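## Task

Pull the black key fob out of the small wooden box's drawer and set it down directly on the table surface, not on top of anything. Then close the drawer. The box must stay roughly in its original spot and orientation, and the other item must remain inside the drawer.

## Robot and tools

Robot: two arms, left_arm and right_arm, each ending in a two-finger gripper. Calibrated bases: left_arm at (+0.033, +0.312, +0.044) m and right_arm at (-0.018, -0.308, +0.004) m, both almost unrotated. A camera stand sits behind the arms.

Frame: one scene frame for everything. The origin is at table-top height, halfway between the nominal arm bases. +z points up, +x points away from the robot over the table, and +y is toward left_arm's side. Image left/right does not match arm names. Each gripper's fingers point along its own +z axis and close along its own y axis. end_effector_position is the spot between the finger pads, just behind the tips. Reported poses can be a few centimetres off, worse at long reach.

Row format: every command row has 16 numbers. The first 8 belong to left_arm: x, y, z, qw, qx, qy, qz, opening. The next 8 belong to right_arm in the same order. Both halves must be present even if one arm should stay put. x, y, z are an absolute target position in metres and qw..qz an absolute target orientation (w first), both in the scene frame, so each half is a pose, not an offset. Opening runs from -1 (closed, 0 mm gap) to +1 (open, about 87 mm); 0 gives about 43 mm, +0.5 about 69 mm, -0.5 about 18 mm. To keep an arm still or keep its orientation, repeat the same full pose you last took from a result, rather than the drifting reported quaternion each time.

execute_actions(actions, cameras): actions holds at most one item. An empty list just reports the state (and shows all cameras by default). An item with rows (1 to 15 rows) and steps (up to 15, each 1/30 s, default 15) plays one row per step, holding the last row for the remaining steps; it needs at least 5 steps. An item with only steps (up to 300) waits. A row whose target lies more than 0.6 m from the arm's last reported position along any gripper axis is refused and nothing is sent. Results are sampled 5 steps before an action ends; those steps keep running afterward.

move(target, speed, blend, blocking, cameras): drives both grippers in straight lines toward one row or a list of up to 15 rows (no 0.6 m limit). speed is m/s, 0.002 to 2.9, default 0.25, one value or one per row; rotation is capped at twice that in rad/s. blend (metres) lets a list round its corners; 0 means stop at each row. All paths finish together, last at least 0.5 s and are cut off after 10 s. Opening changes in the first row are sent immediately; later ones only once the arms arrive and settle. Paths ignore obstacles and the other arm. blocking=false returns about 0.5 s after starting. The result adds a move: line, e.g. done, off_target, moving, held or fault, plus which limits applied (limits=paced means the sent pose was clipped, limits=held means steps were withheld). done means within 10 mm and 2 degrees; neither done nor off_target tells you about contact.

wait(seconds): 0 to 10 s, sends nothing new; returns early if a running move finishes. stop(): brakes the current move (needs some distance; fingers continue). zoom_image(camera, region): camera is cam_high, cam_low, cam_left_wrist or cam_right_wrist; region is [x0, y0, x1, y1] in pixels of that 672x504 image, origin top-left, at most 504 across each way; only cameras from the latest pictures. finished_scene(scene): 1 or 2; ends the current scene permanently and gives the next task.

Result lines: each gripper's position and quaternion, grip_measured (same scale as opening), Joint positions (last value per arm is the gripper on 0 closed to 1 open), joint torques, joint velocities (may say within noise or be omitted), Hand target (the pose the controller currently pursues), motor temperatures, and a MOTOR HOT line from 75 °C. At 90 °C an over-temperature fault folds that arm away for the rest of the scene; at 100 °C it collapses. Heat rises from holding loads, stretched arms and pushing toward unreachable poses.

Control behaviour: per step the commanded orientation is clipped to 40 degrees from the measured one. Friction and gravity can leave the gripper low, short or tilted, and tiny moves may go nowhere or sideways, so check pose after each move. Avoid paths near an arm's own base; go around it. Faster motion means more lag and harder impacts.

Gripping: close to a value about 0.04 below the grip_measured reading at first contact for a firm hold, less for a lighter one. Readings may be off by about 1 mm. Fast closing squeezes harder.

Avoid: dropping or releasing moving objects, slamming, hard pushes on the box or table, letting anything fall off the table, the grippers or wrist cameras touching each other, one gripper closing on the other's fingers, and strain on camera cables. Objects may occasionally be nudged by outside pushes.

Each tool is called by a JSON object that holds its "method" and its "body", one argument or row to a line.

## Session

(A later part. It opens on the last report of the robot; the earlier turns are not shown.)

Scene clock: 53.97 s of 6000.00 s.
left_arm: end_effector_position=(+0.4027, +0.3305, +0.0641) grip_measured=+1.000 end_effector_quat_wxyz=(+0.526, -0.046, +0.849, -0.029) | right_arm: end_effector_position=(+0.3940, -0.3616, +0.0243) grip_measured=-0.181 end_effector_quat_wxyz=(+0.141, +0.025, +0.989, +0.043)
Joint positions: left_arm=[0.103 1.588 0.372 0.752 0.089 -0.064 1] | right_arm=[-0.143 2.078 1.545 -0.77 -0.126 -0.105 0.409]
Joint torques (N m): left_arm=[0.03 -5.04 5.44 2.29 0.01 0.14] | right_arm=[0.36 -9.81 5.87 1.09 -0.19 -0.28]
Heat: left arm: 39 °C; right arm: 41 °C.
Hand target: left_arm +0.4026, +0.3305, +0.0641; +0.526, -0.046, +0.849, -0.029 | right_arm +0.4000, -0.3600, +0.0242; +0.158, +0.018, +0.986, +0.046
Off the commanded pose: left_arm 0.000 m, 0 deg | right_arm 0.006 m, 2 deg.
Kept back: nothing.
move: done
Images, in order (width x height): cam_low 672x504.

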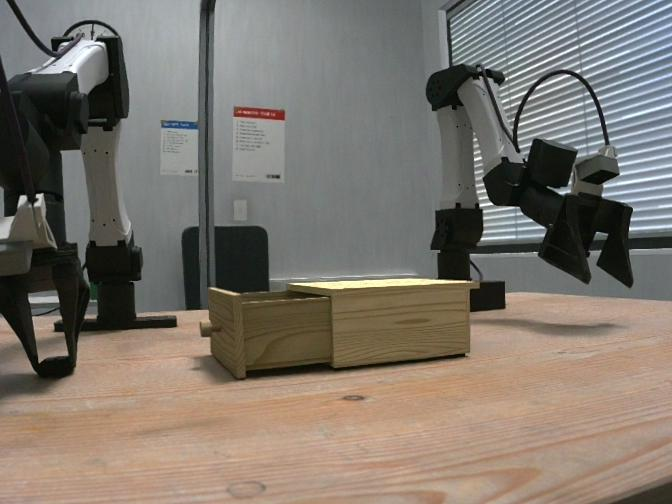

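{"method": "move", "body": {
  "target": [
    [0.4027,0.3305,0.0641,0.526,-0.046,0.849,-0.029,1,0.400,-0.36,0.016,0.158,0.018,0.986,0.046,-0.28]
  ],
  "speed": 0.03,
  "cameras": ["cam_low"]
}}

{"method": "zoom_image", "body": {
  "camera": "cam_low",
  "region": [0, 250, 200, 400]
}}

Scene clock: 54.93 s of 6000.00 s.
left_arm: end_effector_position=(+0.4027, +0.3305, +0.0641) grip_measured=+1.000 end_effector_quat_wxyz=(+0.526, -0.046, +0.849, -0.029) | right_arm: end_effector_position=(+0.3939, -0.3610, +0.0235) grip_measured=-0.181 end_effector_quat_wxyz=(+0.142, +0.025, +0.988, +0.045)
Joint positions: left_arm=[0.103 1.588 0.372 0.752 0.089 -0.064 1] | right_arm=[-0.143 2.075 1.537 -0.761 -0.129 -0.105 0.409]
Joint torques (N m): left_arm=[0.01 -5 5.42 2.3 0.03 0.15] | right_arm=[0.38 -8.95 4.77 1.25 -0.16 -0.25]
Heat: left arm: 40 °C; right arm: 41 °C.
Hand target: left_arm +0.4026, +0.3305, +0.0641; +0.526, -0.046, +0.849, -0.029 | right_arm +0.3997, -0.3599, +0.0163; +0.157, +0.018, +0.986, +0.046
Off the commanded pose: left_arm 0.000 m, 0 deg | right_arm 0.010 m, 2 deg.
Kept back: nothing.
move: done
Images, in order (width x height): cam_low 672x504.

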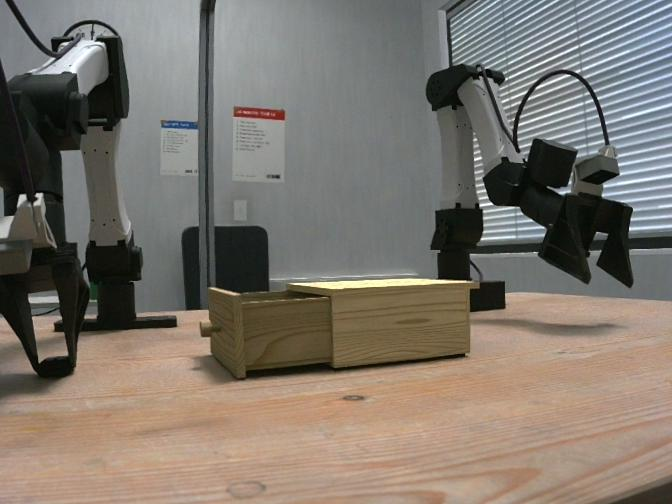

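Scaled by 2.520 from the camera's 672x504 image, which has a finer 960x720 frame.

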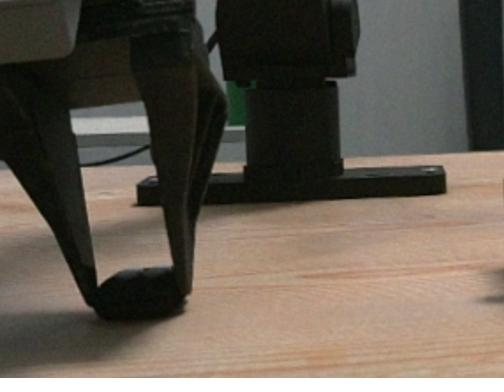

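{"method": "move", "body": {
  "target": [
    [0.4027,0.3305,0.0641,0.526,-0.046,0.849,-0.029,1,0.3945,-0.360,0.0215,0.145,0.023,0.988,0.046,0.1],
    [0.4027,0.3305,0.0641,0.526,-0.046,0.849,-0.029,1,0.3945,-0.360,0.13,0.155,0,0.988,0.0,0.1],
    [0.4027,0.3305,0.0641,0.526,-0.046,0.849,-0.029,1,0.40,-0.25,0.13,0.155,0,0.988,0,-1],
    [0.4027,0.3305,0.0641,0.526,-0.046,0.849,-0.029,1,0.40,-0.25,0.065,0.155,0,0.988,0,-1]
  ],
  "speed": [0.05,0.1,0.2,0.1],
  "cameras": ["all"]
}}

Scene clock: 60.53 s of 6000.00 s.
left_arm: end_effector_position=(+0.4027, +0.3305, +0.0641) grip_measured=+1.000 end_effector_quat_wxyz=(+0.526, -0.046, +0.849, -0.029) | right_arm: end_effector_position=(+0.3955, -0.2480, +0.0631) grip_measured=-0.973 end_effector_quat_wxyz=(+0.143, -0.007, +0.990, +0.003)
Joint positions: left_arm=[0.103 1.588 0.372 0.752 0.089 -0.064 1] | right_arm=[0.174 2.036 1.642 -0.892 0.033 0.126 0.013]
Joint torques (N m): left_arm=[0.03 -4.98 5.45 2.3 0.02 0.15] | right_arm=[-0.14 -9.69 7.12 0.92 0.14 -0.06]
Heat: left arm: 40 °C; right arm: 42 °C.
Hand target: left_arm +0.4026, +0.3305, +0.0641; +0.526, -0.046, +0.849, -0.029 | right_arm +0.4000, -0.2500, +0.0650; +0.155, +0.000, +0.988, +0.000
Off the commanded pose: left_arm 0.000 m, 0 deg | right_arm 0.005 m, 2 deg.
Kept back: nothing.
move: done; target 3's new opening was sent with right_arm's hand 0.017 m and 3 deg from that target
camera_calibration:
cam_right_wrist: T_world_to_cam=[[0.034704, -0.999398, -0.0000506561, -0.263325], [-0.829253, -0.028824, 0.55813, 0.305228], [-0.557795, -0.0193273, -0.829753, 0.408373], [0, 0, 0, 1]] pos_world=[0.490038, -0.246476, 0.168478]

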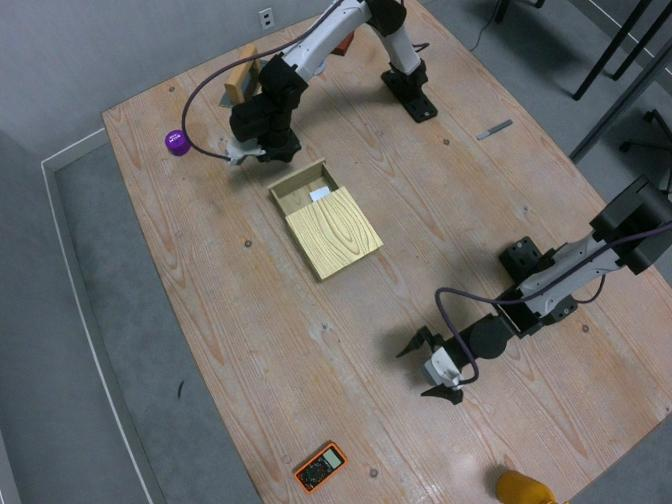

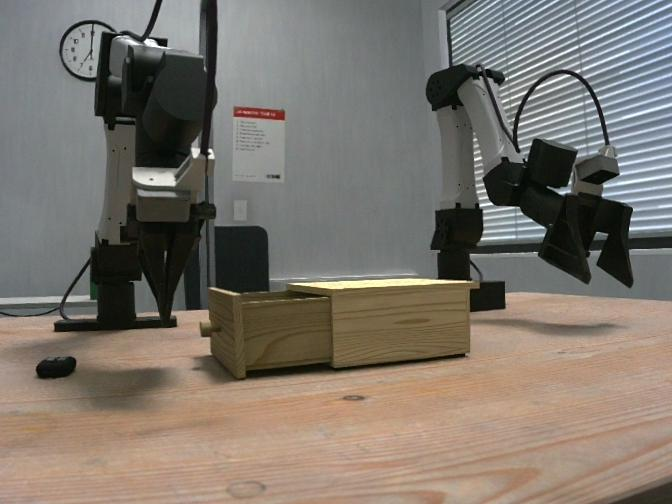

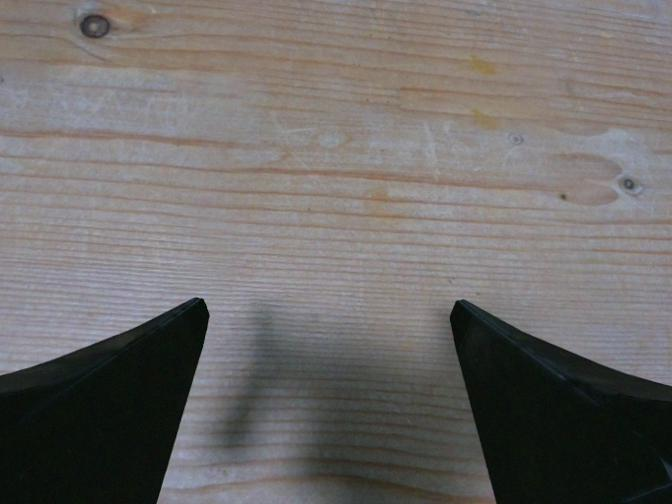

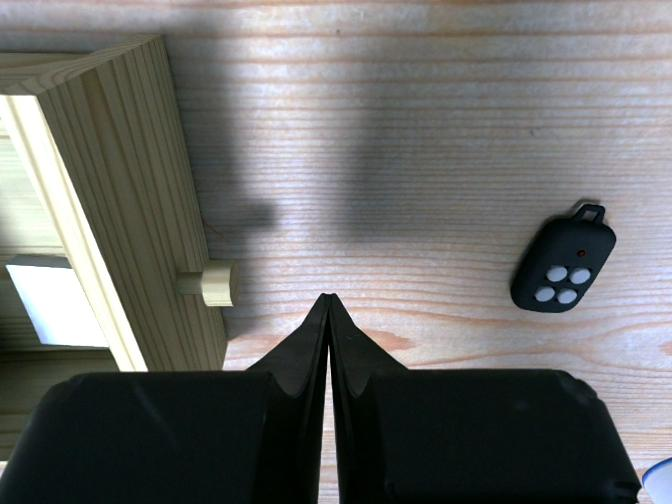

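{"method": "move", "body": {
  "target": [
    [0.4027,0.3305,0.0641,0.526,-0.046,0.849,-0.029,1,0.401,-0.25,0.048,0.155,0,0.988,0,-1],
    [0.4027,0.3305,0.0641,0.526,-0.046,0.849,-0.029,1,0.401,-0.165,0.048,0.155,0,0.988,0,-1]
  ],
  "speed": [0.1,0.06],
  "cameras": ["cam_high","cam_low","cam_right_wrist"]
}}

Scene clock: 63.40 s of 6000.00 s.
left_arm: end_effector_position=(+0.4027, +0.3305, +0.0641) grip_measured=+1.000 end_effector_quat_wxyz=(+0.526, -0.046, +0.849, -0.029) | right_arm: end_effector_position=(+0.3913, -0.1915, +0.0485) grip_measured=-0.974 end_effector_quat_wxyz=(+0.144, +0.002, +0.989, -0.034)
Joint positions: left_arm=[0.103 1.588 0.372 0.752 0.089 -0.064 1] | right_arm=[0.341 2.099 1.677 -0.894 0.153 0.295 0.013]
Joint torques (N m): left_arm=[0.06 -5.01 5.44 2.3 0.02 0.14] | right_arm=[2.77 -7.56 11.37 0.93 -0.41 0.09]
Heat: left arm: 40 °C; right arm: 42 °C.
Hand target: left_arm +0.4026, +0.3305, +0.0641; +0.526, -0.046, +0.849, -0.029 | right_arm +0.3997, -0.1655, +0.0489; +0.155, -0.001, +0.988, +0.000
Off the commanded pose: left_arm 0.000 m, 0 deg | right_arm 0.028 m, 4 deg.
Kept back: nothing.
move: off_target (right_arm)
camera_calibration:
cam_right_wrist: T_world_to_cam=[[0.0065576, -0.997389, 0.071917, -0.198834], [-0.830913, 0.0345789, 0.555327, 0.324426], [-0.556364, -0.0633984, -0.828517, 0.385915], [0, 0, 0, 1]] pos_world=[0.485583, -0.185067, 0.153875]
Images, in order (width x height): cam_high 672x504, cam_low 672x504, cam_right_wrist 672x504.

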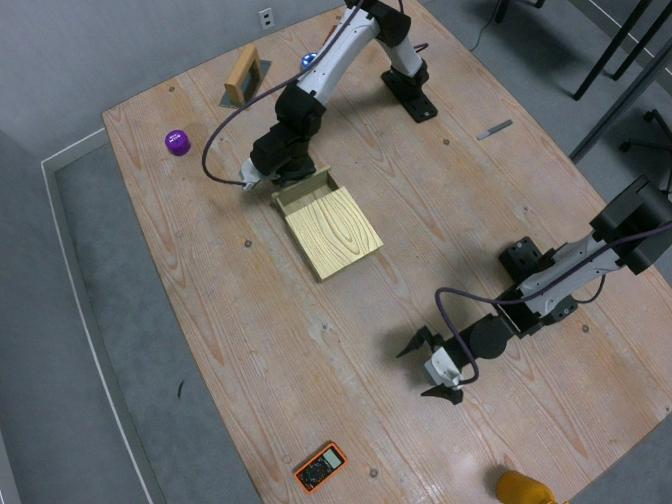

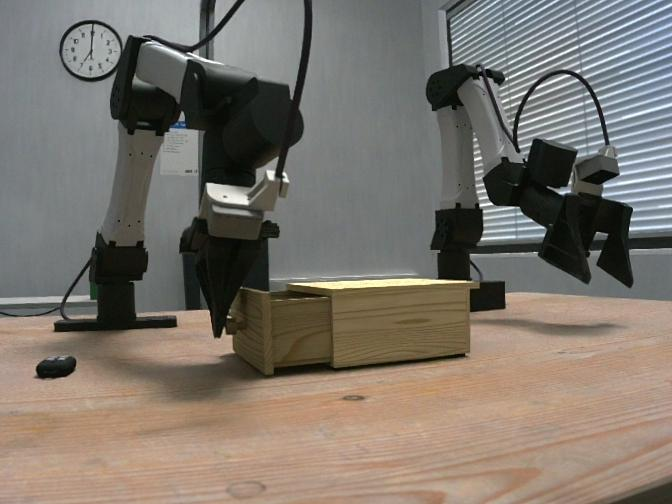

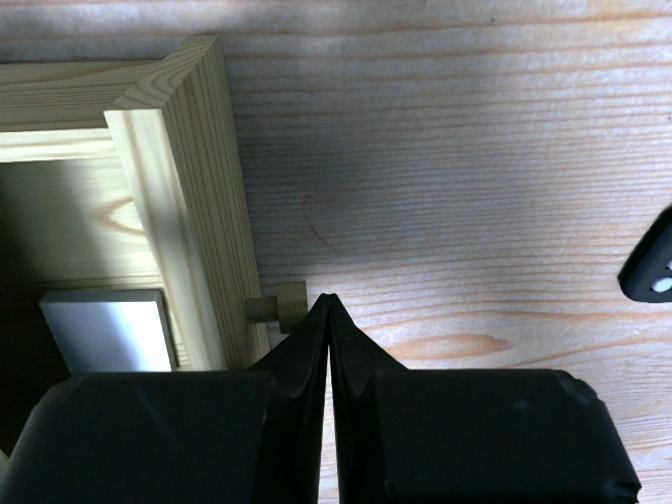

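{"method": "move", "body": {
  "target": [
    [0.4027,0.3305,0.0641,0.526,-0.046,0.849,-0.029,1,0.408,-0.12,0.048,0.155,0,0.988,0,-1]
  ],
  "speed": 0.06,
  "cameras": ["cam_high","cam_low","cam_right_wrist"]
}}

Scene clock: 64.73 s of 6000.00 s.
left_arm: end_effector_position=(+0.4027, +0.3305, +0.0641) grip_measured=+1.000 end_effector_quat_wxyz=(+0.526, -0.046, +0.849, -0.029) | right_arm: end_effector_position=(+0.4020, -0.1479, +0.0493) grip_measured=-0.974 end_effector_quat_wxyz=(+0.148, +0.003, +0.988, -0.035)
Joint positions: left_arm=[0.103 1.588 0.372 0.752 0.089 -0.064 1] | right_arm=[0.429 2.198 1.838 -0.961 0.179 0.381 0.013]
Joint torques (N m): left_arm=[0.08 -4.97 5.41 2.31 0.03 0.14] | right_arm=[2.89 -8.32 11.3 0.89 -0.4 0.11]
Heat: left arm: 40 °C; right arm: 42 °C.
Hand target: left_arm +0.4026, +0.3305, +0.0641; +0.526, -0.046, +0.849, -0.029 | right_arm +0.4067, -0.1207, +0.0489; +0.155, -0.001, +0.988, +0.000
Off the commanded pose: left_arm 0.000 m, 0 deg | right_arm 0.029 m, 4 deg.
Kept back: nothing.
move: off_target (right_arm)
camera_calibration:
cam_right_wrist: T_world_to_cam=[[0.00481678, -0.997333, 0.0728218, -0.154793], [-0.835629, 0.0359856, 0.548114, 0.333867], [-0.549273, -0.0634922, -0.833227, 0.392651], [0, 0, 0, 1]] pos_world=[0.495408, -0.141465, 0.155442]
Images, in order (width x height): cam_high 672x504, cam_low 672x504, cam_right_wrist 672x504.

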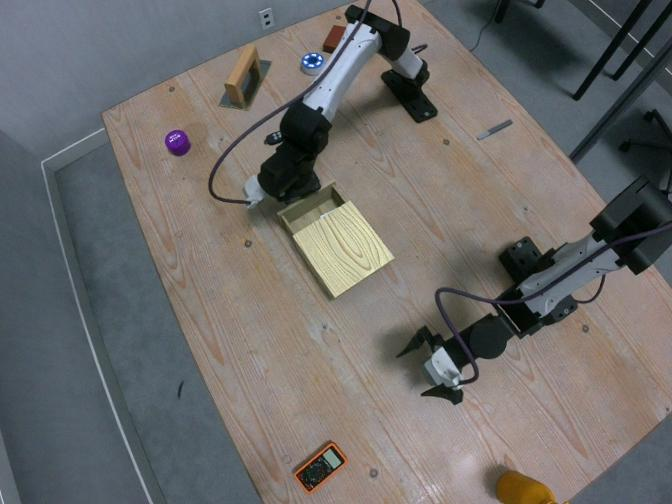

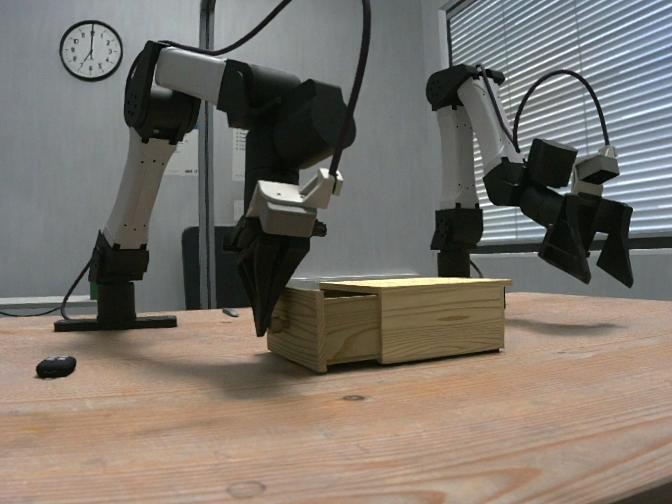

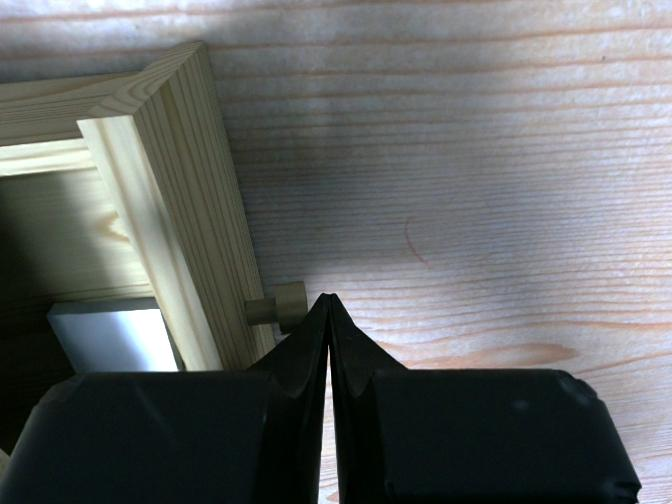

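{"method": "move", "body": {
  "target": [
    [0.40,0.26,0.13,0.155,0,0.988,0,-1,0.404,-0.15,0.049,0.150,0.002,0.988,-0.03,-1],
    [0.40,0.17,0.075,0.155,0,0.988,0,-1,0.404,-0.15,0.049,0.150,0.002,0.988,-0.03,-1]
  ],
  "speed": 0.2,
  "cameras": ["all"]
}}

Scene clock: 68.97 s of 6000.00 s.
left_arm: end_effector_position=(+0.3965, +0.1675, +0.0790) grip_measured=-0.993 end_effector_quat_wxyz=(+0.151, +0.007, +0.989, -0.008) | right_arm: end_effector_position=(+0.4023, -0.1494, +0.0493) grip_measured=-0.974 end_effector_quat_wxyz=(+0.148, +0.002, +0.988, -0.037)
Joint positions: left_arm=[-0.38 1.943 1.407 -0.746 -0.095 -0.357 0.004] | right_arm=[0.427 2.199 1.838 -0.962 0.182 0.378 0.013]
Joint torques (N m): left_arm=[0.14 -8.47 6.68 1.34 -0.25 0.05] | right_arm=[-0.7 -10.35 6.99 0.77 0 -0.22]
Heat: left arm: 41 °C; right arm: 42 °C.
Hand target: left_arm +0.4000, +0.1699, +0.0752; +0.155, +0.000, +0.988, +0.000 | right_arm +0.4039, -0.1500, +0.0490; +0.150, +0.002, +0.988, -0.030
Off the commanded pose: left_arm 0.006 m, 1 deg | right_arm 0.002 m, 1 deg.
Kept back: nothing.
move: done
camera_calibration:
cam_left_wrist: T_world_to_cam=[[-0.0144256, -0.999894, 0.00171997, 0.17119], [-0.85443, 0.0132204, 0.519399, 0.320311], [-0.519367, 0.00602305, -0.85453, 0.416973], [0, 0, 0, 1]] pos_world=[0.492715, 0.164426, 0.189653]
cam_right_wrist: T_world_to_cam=[[0.00511378, -0.997023, 0.0769285, -0.156538], [-0.835574, 0.0380017, 0.548061, 0.33448], [-0.549354, -0.0670822, -0.832893, 0.39214], [0, 0, 0, 1]] pos_world=[0.495707, -0.142477, 0.155338]

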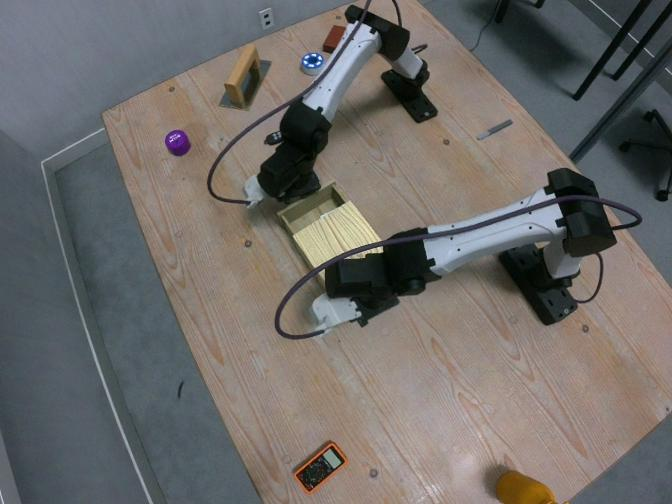

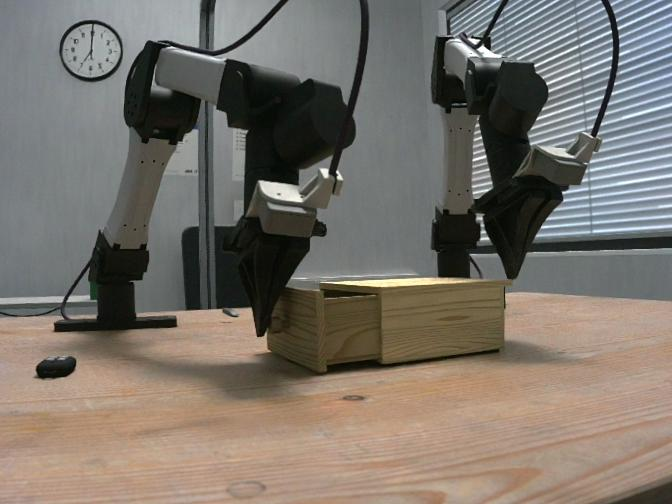

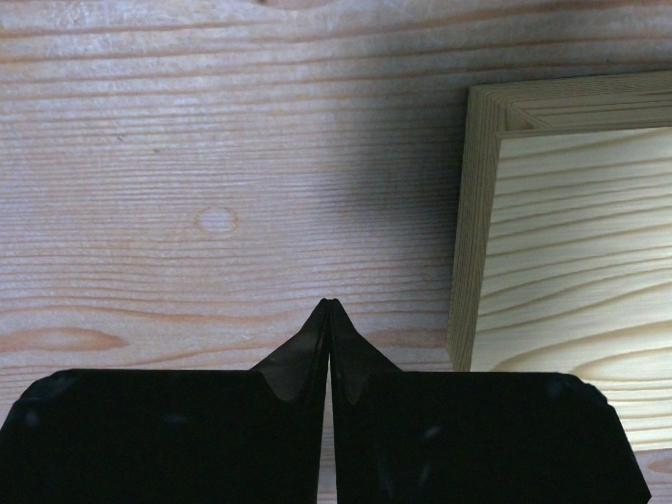

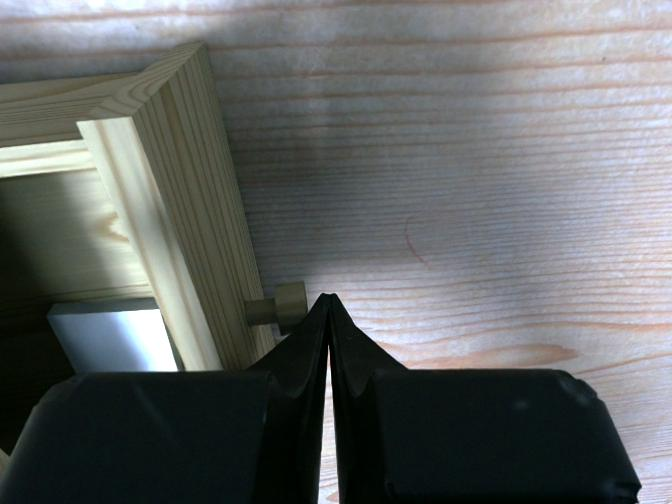

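{"method": "move", "body": {
  "target": [
    [0.402,0.155,0.048,0.155,0,0.988,0,-1,0.406,-0.142,0.049,0.150,0.002,0.988,-0.02,-1],
    [0.402,0.100,0.048,0.155,0,0.988,0,-1,0.408,-0.135,0.049,0.150,0.002,0.988,-0.02,-1]
  ],
  "speed": 0.06,
  "cameras": ["all"]
}}

Scene clock: 71.47 s of 6000.00 s.
left_arm: end_effector_position=(+0.3969, +0.1248, +0.0502) grip_measured=-0.993 end_effector_quat_wxyz=(+0.149, +0.003, +0.988, +0.031) | right_arm: end_effector_position=(+0.4033, -0.1482, +0.0519) grip_measured=-0.974 end_effector_quat_wxyz=(+0.149, +0.002, +0.988, -0.034)
Joint positions: left_arm=[-0.51 2.085 1.498 -0.752 -0.198 -0.485 0.003] | right_arm=[0.427 2.199 1.848 -0.968 0.178 0.379 0.013]
Joint torques (N m): left_arm=[-2.3 -8.44 9.02 1.44 0.25 -0.19] | right_arm=[1.44 -8.01 11.1 0.68 -0.11 0.04]
Heat: left arm: 41 °C; right arm: 42 °C.
Hand target: left_arm +0.4010, +0.1007, +0.0488; +0.154, +0.000, +0.988, +0.000 | right_arm +0.4076, -0.1351, +0.0492; +0.151, +0.002, +0.988, -0.020
Off the commanded pose: left_arm 0.025 m, 4 deg | right_arm 0.014 m, 2 deg.
Kept back: nothing.
move: off_target (left_arm, right_arm)
camera_calibration:
cam_left_wrist: T_world_to_cam=[[0.00497739, -0.997193, -0.074709, 0.124356], [-0.851989, -0.0433427, 0.521762, 0.342086], [-0.523536, 0.0610543, -0.849813, 0.387398], [0, 0, 0, 1]] pos_world=[0.493651, 0.115182, 0.160019]
cam_right_wrist: T_world_to_cam=[[0.00510691, -0.997413, 0.0717027, -0.155378], [-0.836919, 0.0349811, 0.546208, 0.334074], [-0.547303, -0.0627988, -0.834575, 0.394894], [0, 0, 0, 1]] pos_world=[0.496513, -0.141863, 0.158235]

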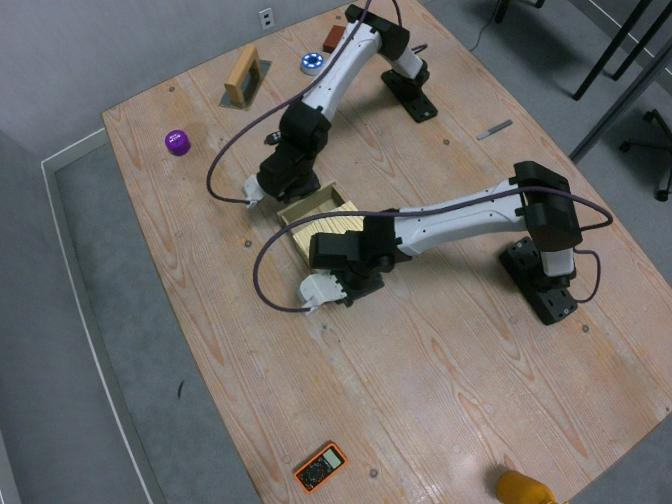

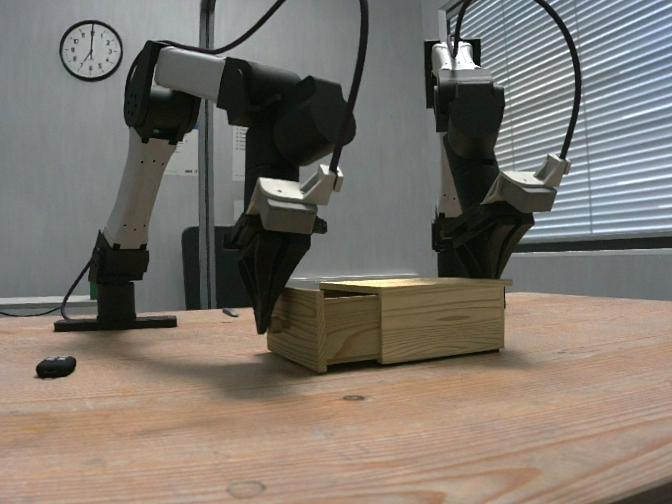

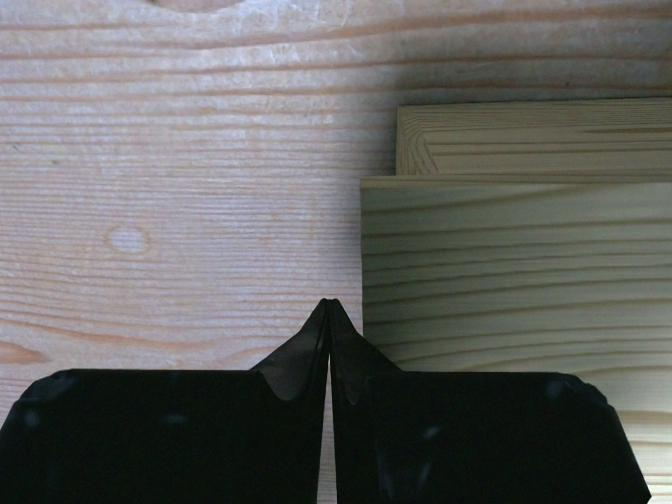

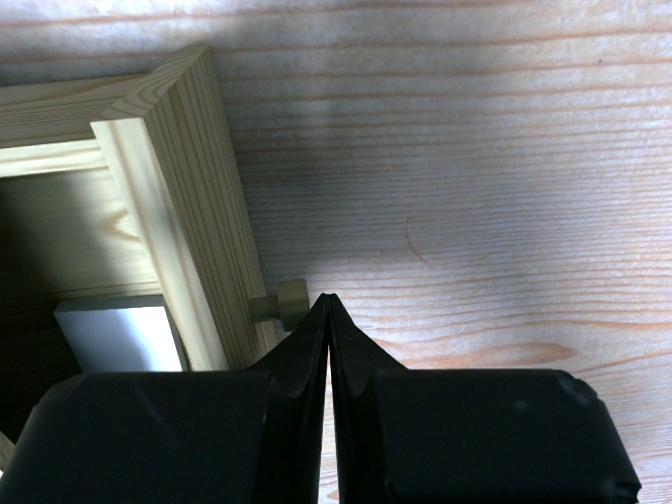

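{"method": "move", "body": {
  "target": [
    [0.405,0.080,0.050,0.155,0,0.988,0,-1,0.410,-0.115,0.049,0.150,0.002,0.988,-0.02,-1]
  ],
  "speed": 0.05,
  "cameras": ["all"]
}}

Scene clock: 72.43 s of 6000.00 s.
left_arm: end_effector_position=(+0.3963, +0.1234, +0.0541) grip_measured=-0.993 end_effector_quat_wxyz=(+0.141, +0.006, +0.988, +0.062) | right_arm: end_effector_position=(+0.4027, -0.1461, +0.0518) grip_measured=-0.974 end_effector_quat_wxyz=(+0.140, +0.004, +0.988, -0.059)
Joint positions: left_arm=[-0.534 2.123 1.574 -0.838 -0.25 -0.503 0.003] | right_arm=[0.446 2.243 1.921 -1.037 0.22 0.4 0.013]
Joint torques (N m): left_arm=[-3.43 -8.62 9.48 1.78 0.61 -0.32] | right_arm=[2.99 -8.47 11.26 0.9 -0.43 0.18]
Heat: left arm: 41 °C; right arm: 42 °C.
Hand target: left_arm +0.4024, +0.0818, +0.0529; +0.153, +0.002, +0.988, +0.001 | right_arm +0.4083, -0.1159, +0.0500; +0.150, +0.001, +0.989, -0.020
Off the commanded pose: left_arm 0.044 m, 7 deg | right_arm 0.032 m, 5 deg.
Kept back: nothing.
move: off_target (left_arm, right_arm)
camera_calibration:
cam_left_wrist: T_world_to_cam=[[0.00685907, -0.990483, -0.137468, 0.124958], [-0.844039, -0.0794532, 0.530363, 0.340358], [-0.536237, 0.11239, -0.836551, 0.388539], [0, 0, 0, 1]] pos_world=[0.494767, 0.107143, 0.161697]
cam_right_wrist: T_world_to_cam=[[-0.00358656, -0.992885, 0.119022, -0.151566], [-0.825708, 0.0700801, 0.559727, 0.333406], [-0.564086, -0.0962703, -0.820085, 0.395721], [0, 0, 0, 1]] pos_world=[0.497973, -0.135756, 0.155948]

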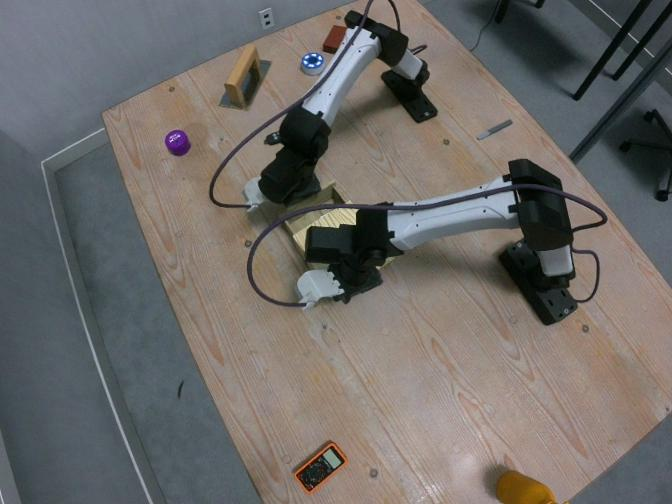

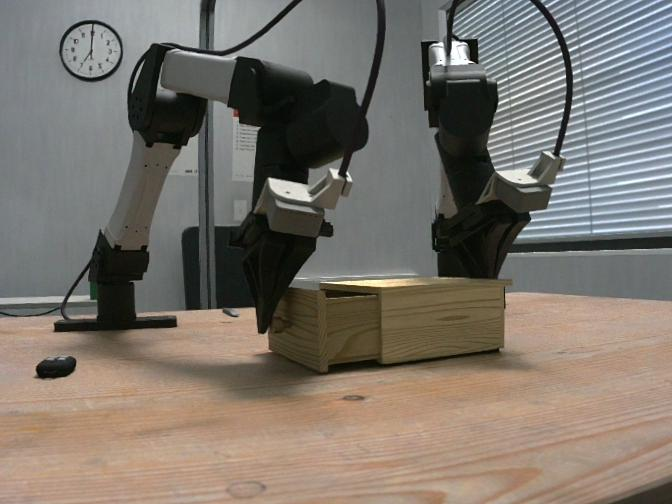

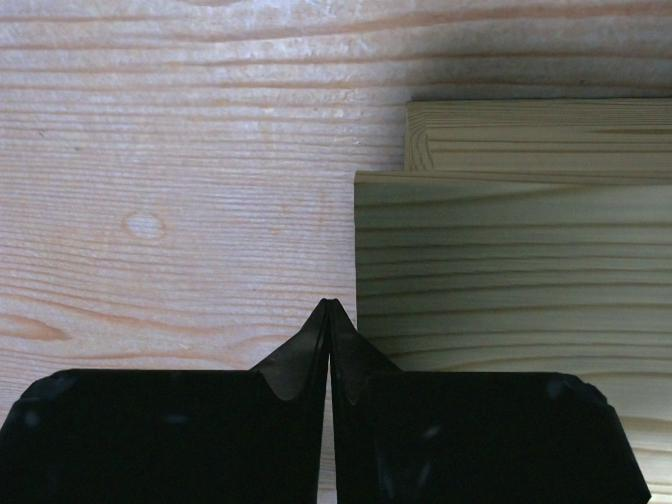

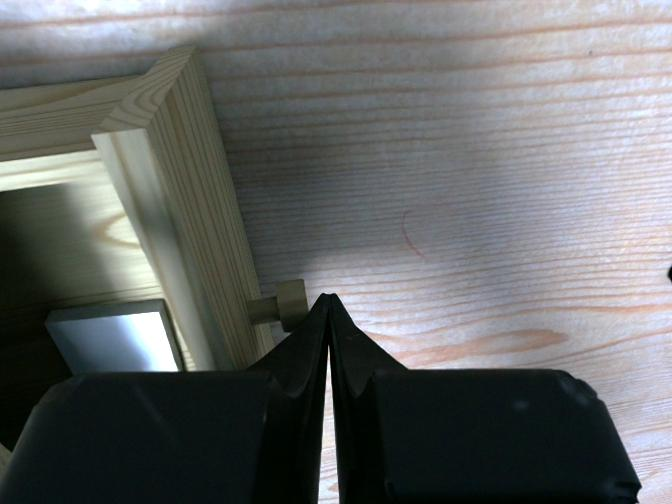

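{"method": "move", "body": {
  "target": [
    [0.405,0.060,0.045,0.155,0,0.988,0,-1,0.410,-0.085,0.046,0.150,0.002,0.988,-0.0,-1]
  ],
  "speed": 0.05,
  "cameras": ["all"]
}}

Scene clock: 73.53 s of 6000.00 s.
left_arm: end_effector_position=(+0.3959, +0.1271, +0.0553) grip_measured=-0.993 end_effector_quat_wxyz=(+0.138, +0.009, +0.986, +0.096) | right_arm: end_effector_position=(+0.4010, -0.1314, +0.0524) grip_measured=-0.974 end_effector_quat_wxyz=(+0.138, +0.003, +0.989, -0.061)
Joint positions: left_arm=[-0.551 2.153 1.621 -0.897 -0.309 -0.514 0.003] | right_arm=[0.478 2.271 1.971 -1.071 0.229 0.431 0.013]
Joint torques (N m): left_arm=[-0.18 -10.73 6.48 1 -0.1 0.09] | right_arm=[0.08 -10.41 7.65 0.59 0.11 -0.11]
Heat: left arm: 42 °C; right arm: 42 °C.
Hand target: left_arm +0.3963, +0.1232, +0.0550; +0.140, +0.009, +0.986, +0.089 | right_arm +0.4013, -0.1295, +0.0523; +0.139, +0.003, +0.989, -0.057
Off the commanded pose: left_arm 0.068 m, 11 deg | right_arm 0.048 m, 7 deg.
Kept back: nothing.
move: held (left_arm, right_arm; a check stopped the path); limits=held
pose unreachable (left arm): on one or more control steps of this call this arm could not follow its commanded pose, so it was not sent that pose on those steps. It may still have moved: this result reports where it is.
cause: moving toward the commanded pose would bring a part of the arm too close to another arm (this arm's wrist (the part past joint 4) and the right arm's wrist (the part past joint 4), along the way the arms are being sent, or toward where that arm still pushes).
pose unreachable (right arm): on one or more control steps of this call this arm could not follow its commanded pose, so it was not sent that pose on those steps. It may still have moved: this result reports where it is.
cause: moving toward the commanded pose would bring a part of the arm too close to another arm (this arm's wrist (the part past joint 4) and the left arm's wrist (the part past joint 4), along the way the arms are being sent, or toward where that arm still pushes).
camera_calibration:
cam_left_wrist: T_world_to_cam=[[0.00881663, -0.978722, -0.205002, 0.130355], [-0.841174, -0.118111, 0.527709, 0.34355], [-0.540693, 0.16779, -0.824316, 0.382914], [0, 0, 0, 1]] pos_world=[0.494875, 0.103909, 0.161071]
cam_right_wrist: T_world_to_cam=[[-0.00214602, -0.992344, 0.123488, -0.137768], [-0.824091, 0.0717055, 0.561901, 0.330109], [-0.566453, -0.10056, -0.817935, 0.396889], [0, 0, 0, 1]] pos_world=[0.496563, -0.120473, 0.156154]

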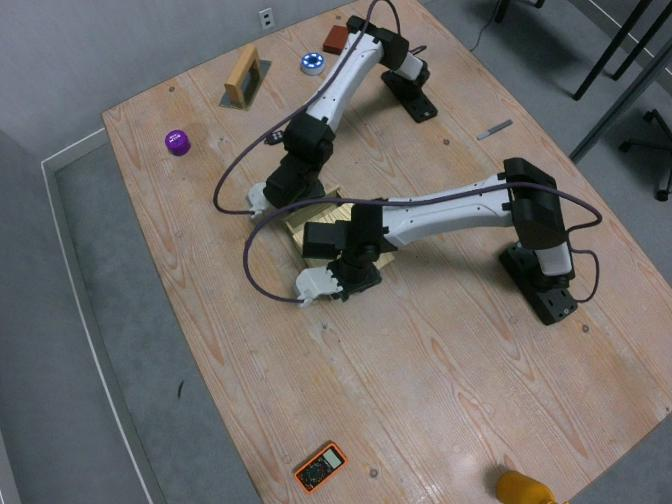

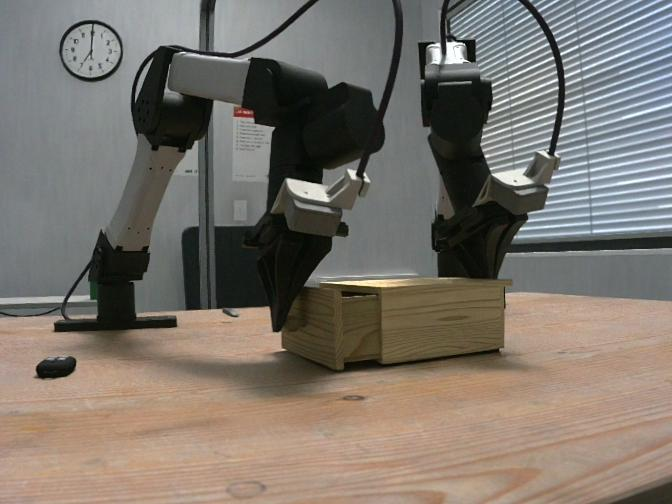

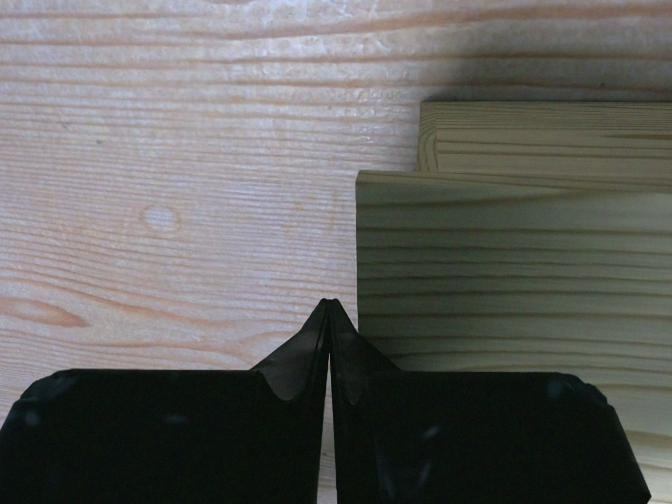

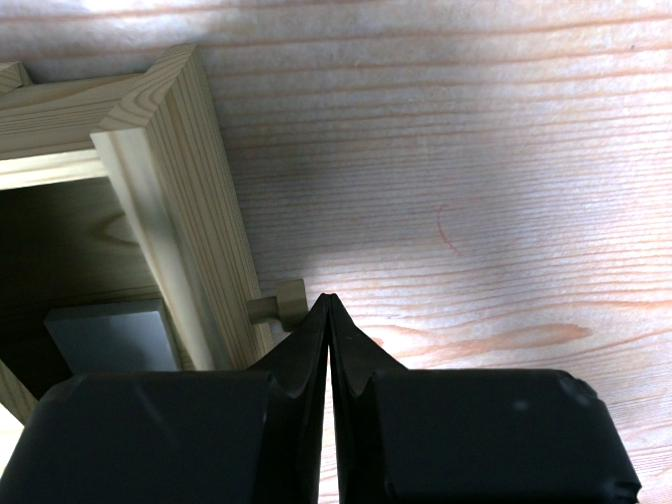

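{"method": "move", "body": {
  "target": [
    [0.40,0.152,0.058,0.149,-0.03,0.980,-0.132,-1,0.403,-0.158,0.058,0.148,0.031,0.980,0.132,-1],
    [0.404,0.108,0.046,0.149,-0.03,0.980,-0.132,-1,0.406,-0.125,0.047,0.148,0.031,0.980,0.132,-1]
  ],
  "speed": 0.08,
  "cameras": ["all"]
}}

Scene clock: 77.90 s of 6000.00 s.
left_arm: end_effector_position=(+0.3945, +0.1170, +0.0451) grip_measured=-0.993 end_effector_quat_wxyz=(+0.138, -0.027, +0.982, -0.125) | right_arm: end_effector_position=(+0.3925, -0.1294, +0.0374) grip_measured=-0.974 end_effector_quat_wxyz=(+0.123, +0.029, +0.984, +0.128)
Joint positions: left_arm=[-0.398 1.998 1.311 -0.524 0.111 -0.477 0.003] | right_arm=[0.342 2.128 1.651 -0.772 -0.157 0.396 0.013]
Joint torques (N m): left_arm=[-0.9 -8.09 8.85 1.55 0.04 0] | right_arm=[0.4 -9.92 10.4 0.98 0.07 -0.04]
Motor temperatures (°C): left_arm=[26 43 42 37 25 27 23] | right_arm=[25 43 35 32 28 29 29]
Heat: left arm: 43 °C; right arm: 43 °C.
Hand target: left_arm +0.4036, +0.1081, +0.0463; +0.149, -0.030, +0.980, -0.132 | right_arm +0.4055, -0.1251, +0.0474; +0.148, +0.031, +0.980, +0.132
Off the commanded pose: left_arm 0.013 m, 2 deg | right_arm 0.017 m, 3 deg.
Kept back: nothing.
move: off_target (left_arm, right_arm)
camera_calibration:
cam_left_wrist: T_world_to_cam=[[0.0195983, -0.970268, 0.241236, 0.0929759], [-0.843066, 0.113665, 0.525661, 0.320231], [-0.537452, -0.21368, -0.815773, 0.418335], [0, 0, 0, 1]] pos_world=[0.492989, 0.143202, 0.150504]
cam_right_wrist: T_world_to_cam=[[-0.00510511, -0.96667, -0.255973, -0.115329], [-0.809842, -0.146168, 0.568147, 0.29743], [-0.586625, 0.210198, -0.782104, 0.426886], [0, 0, 0, 1]] pos_world=[0.490705, -0.157741, 0.135364]

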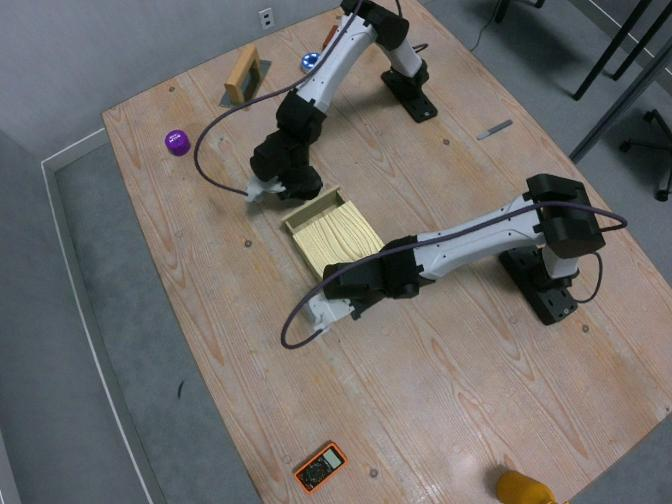

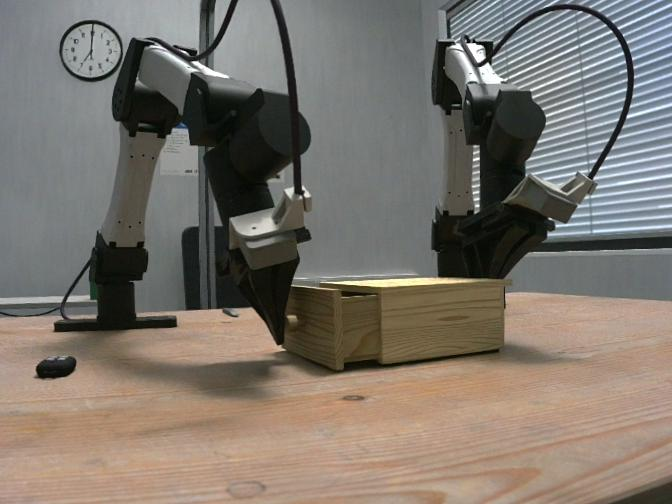

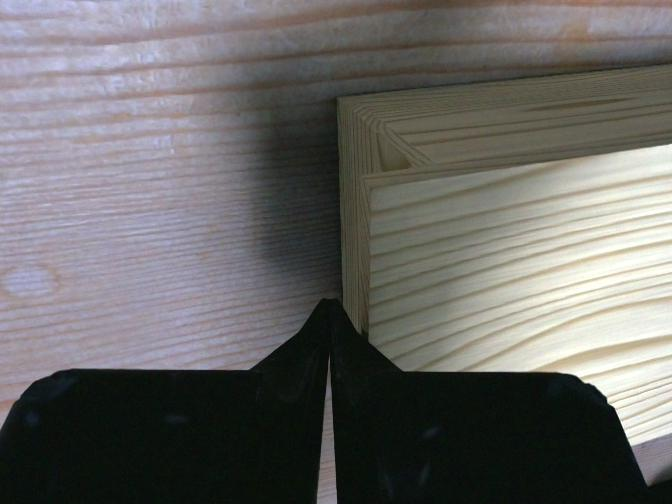

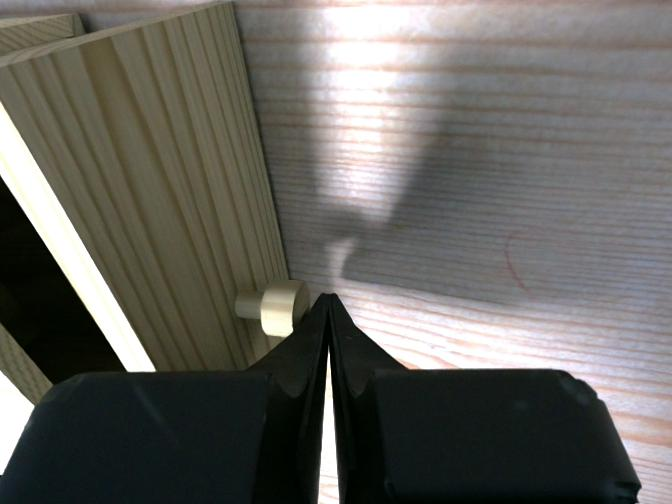

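{"method": "move", "body": {
  "target": [
    [0.408,0.080,0.046,0.149,-0.03,0.980,-0.132,-1,0.413,-0.085,0.05,0.148,0.031,0.980,0.132,-1]
  ],
  "speed": 0.05,
  "cameras": ["cam_high","cam_low","cam_right_wrist"]
}}

Scene clock: 79.37 s of 6000.00 s.
left_arm: end_effector_position=(+0.3951, +0.1184, +0.0450) grip_measured=-0.993 end_effector_quat_wxyz=(+0.132, -0.032, +0.987, -0.080) | right_arm: end_effector_position=(+0.3978, -0.1175, +0.0443) grip_measured=-0.974 end_effector_quat_wxyz=(+0.127, +0.037, +0.987, +0.087)
Joint positions: left_arm=[-0.428 2.032 1.381 -0.61 0.024 -0.502 0.003] | right_arm=[0.396 2.174 1.765 -0.859 -0.059 0.449 0.013]
Joint torques (N m): left_arm=[-3.47 -7.62 9.32 2.11 0.62 -0.32] | right_arm=[2.95 -8.27 11.96 1.31 -0.62 0.14]
Heat: left arm: 43 °C; right arm: 43 °C.
Hand target: left_arm +0.4051, +0.0819, +0.0485; +0.147, -0.028, +0.980, -0.131 | right_arm +0.4104, -0.0862, +0.0516; +0.147, +0.030, +0.980, +0.132
Off the commanded pose: left_arm 0.041 m, 6 deg | right_arm 0.036 m, 6 deg.
Kept back: nothing.
move: off_target (left_arm, right_arm)
camera_calibration:
cam_right_wrist: T_world_to_cam=[[-0.0301141, -0.983744, -0.177035, -0.0976138], [-0.814582, -0.07849, 0.574714, 0.309013], [-0.579267, 0.161516, -0.798976, 0.424999], [0, 0, 0, 1]] pos_world=[0.494965, -0.140417, 0.144689]
Images, in order (width x height): cam_high 672x504, cam_low 672x504, cam_right_wrist 672x504.

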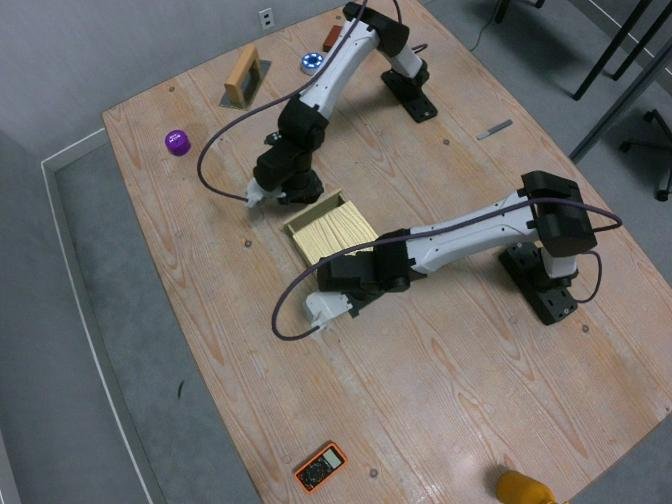

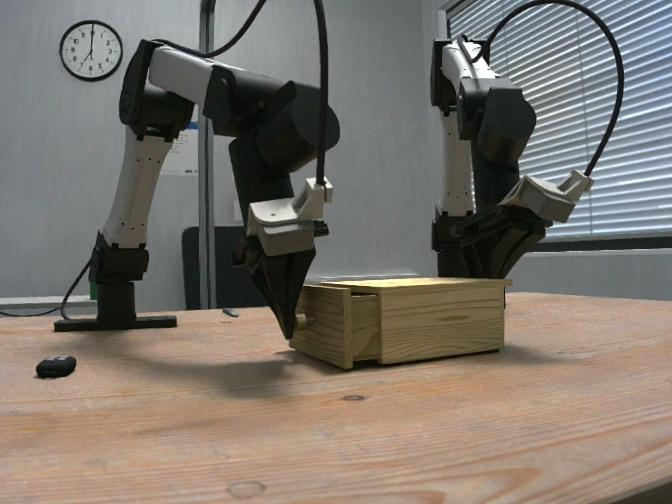

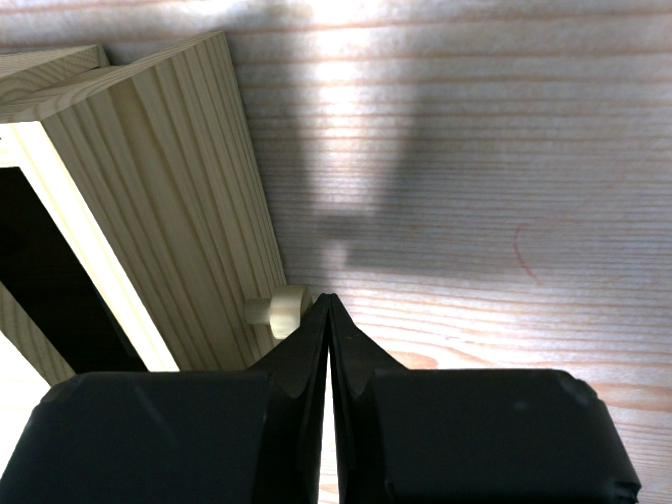

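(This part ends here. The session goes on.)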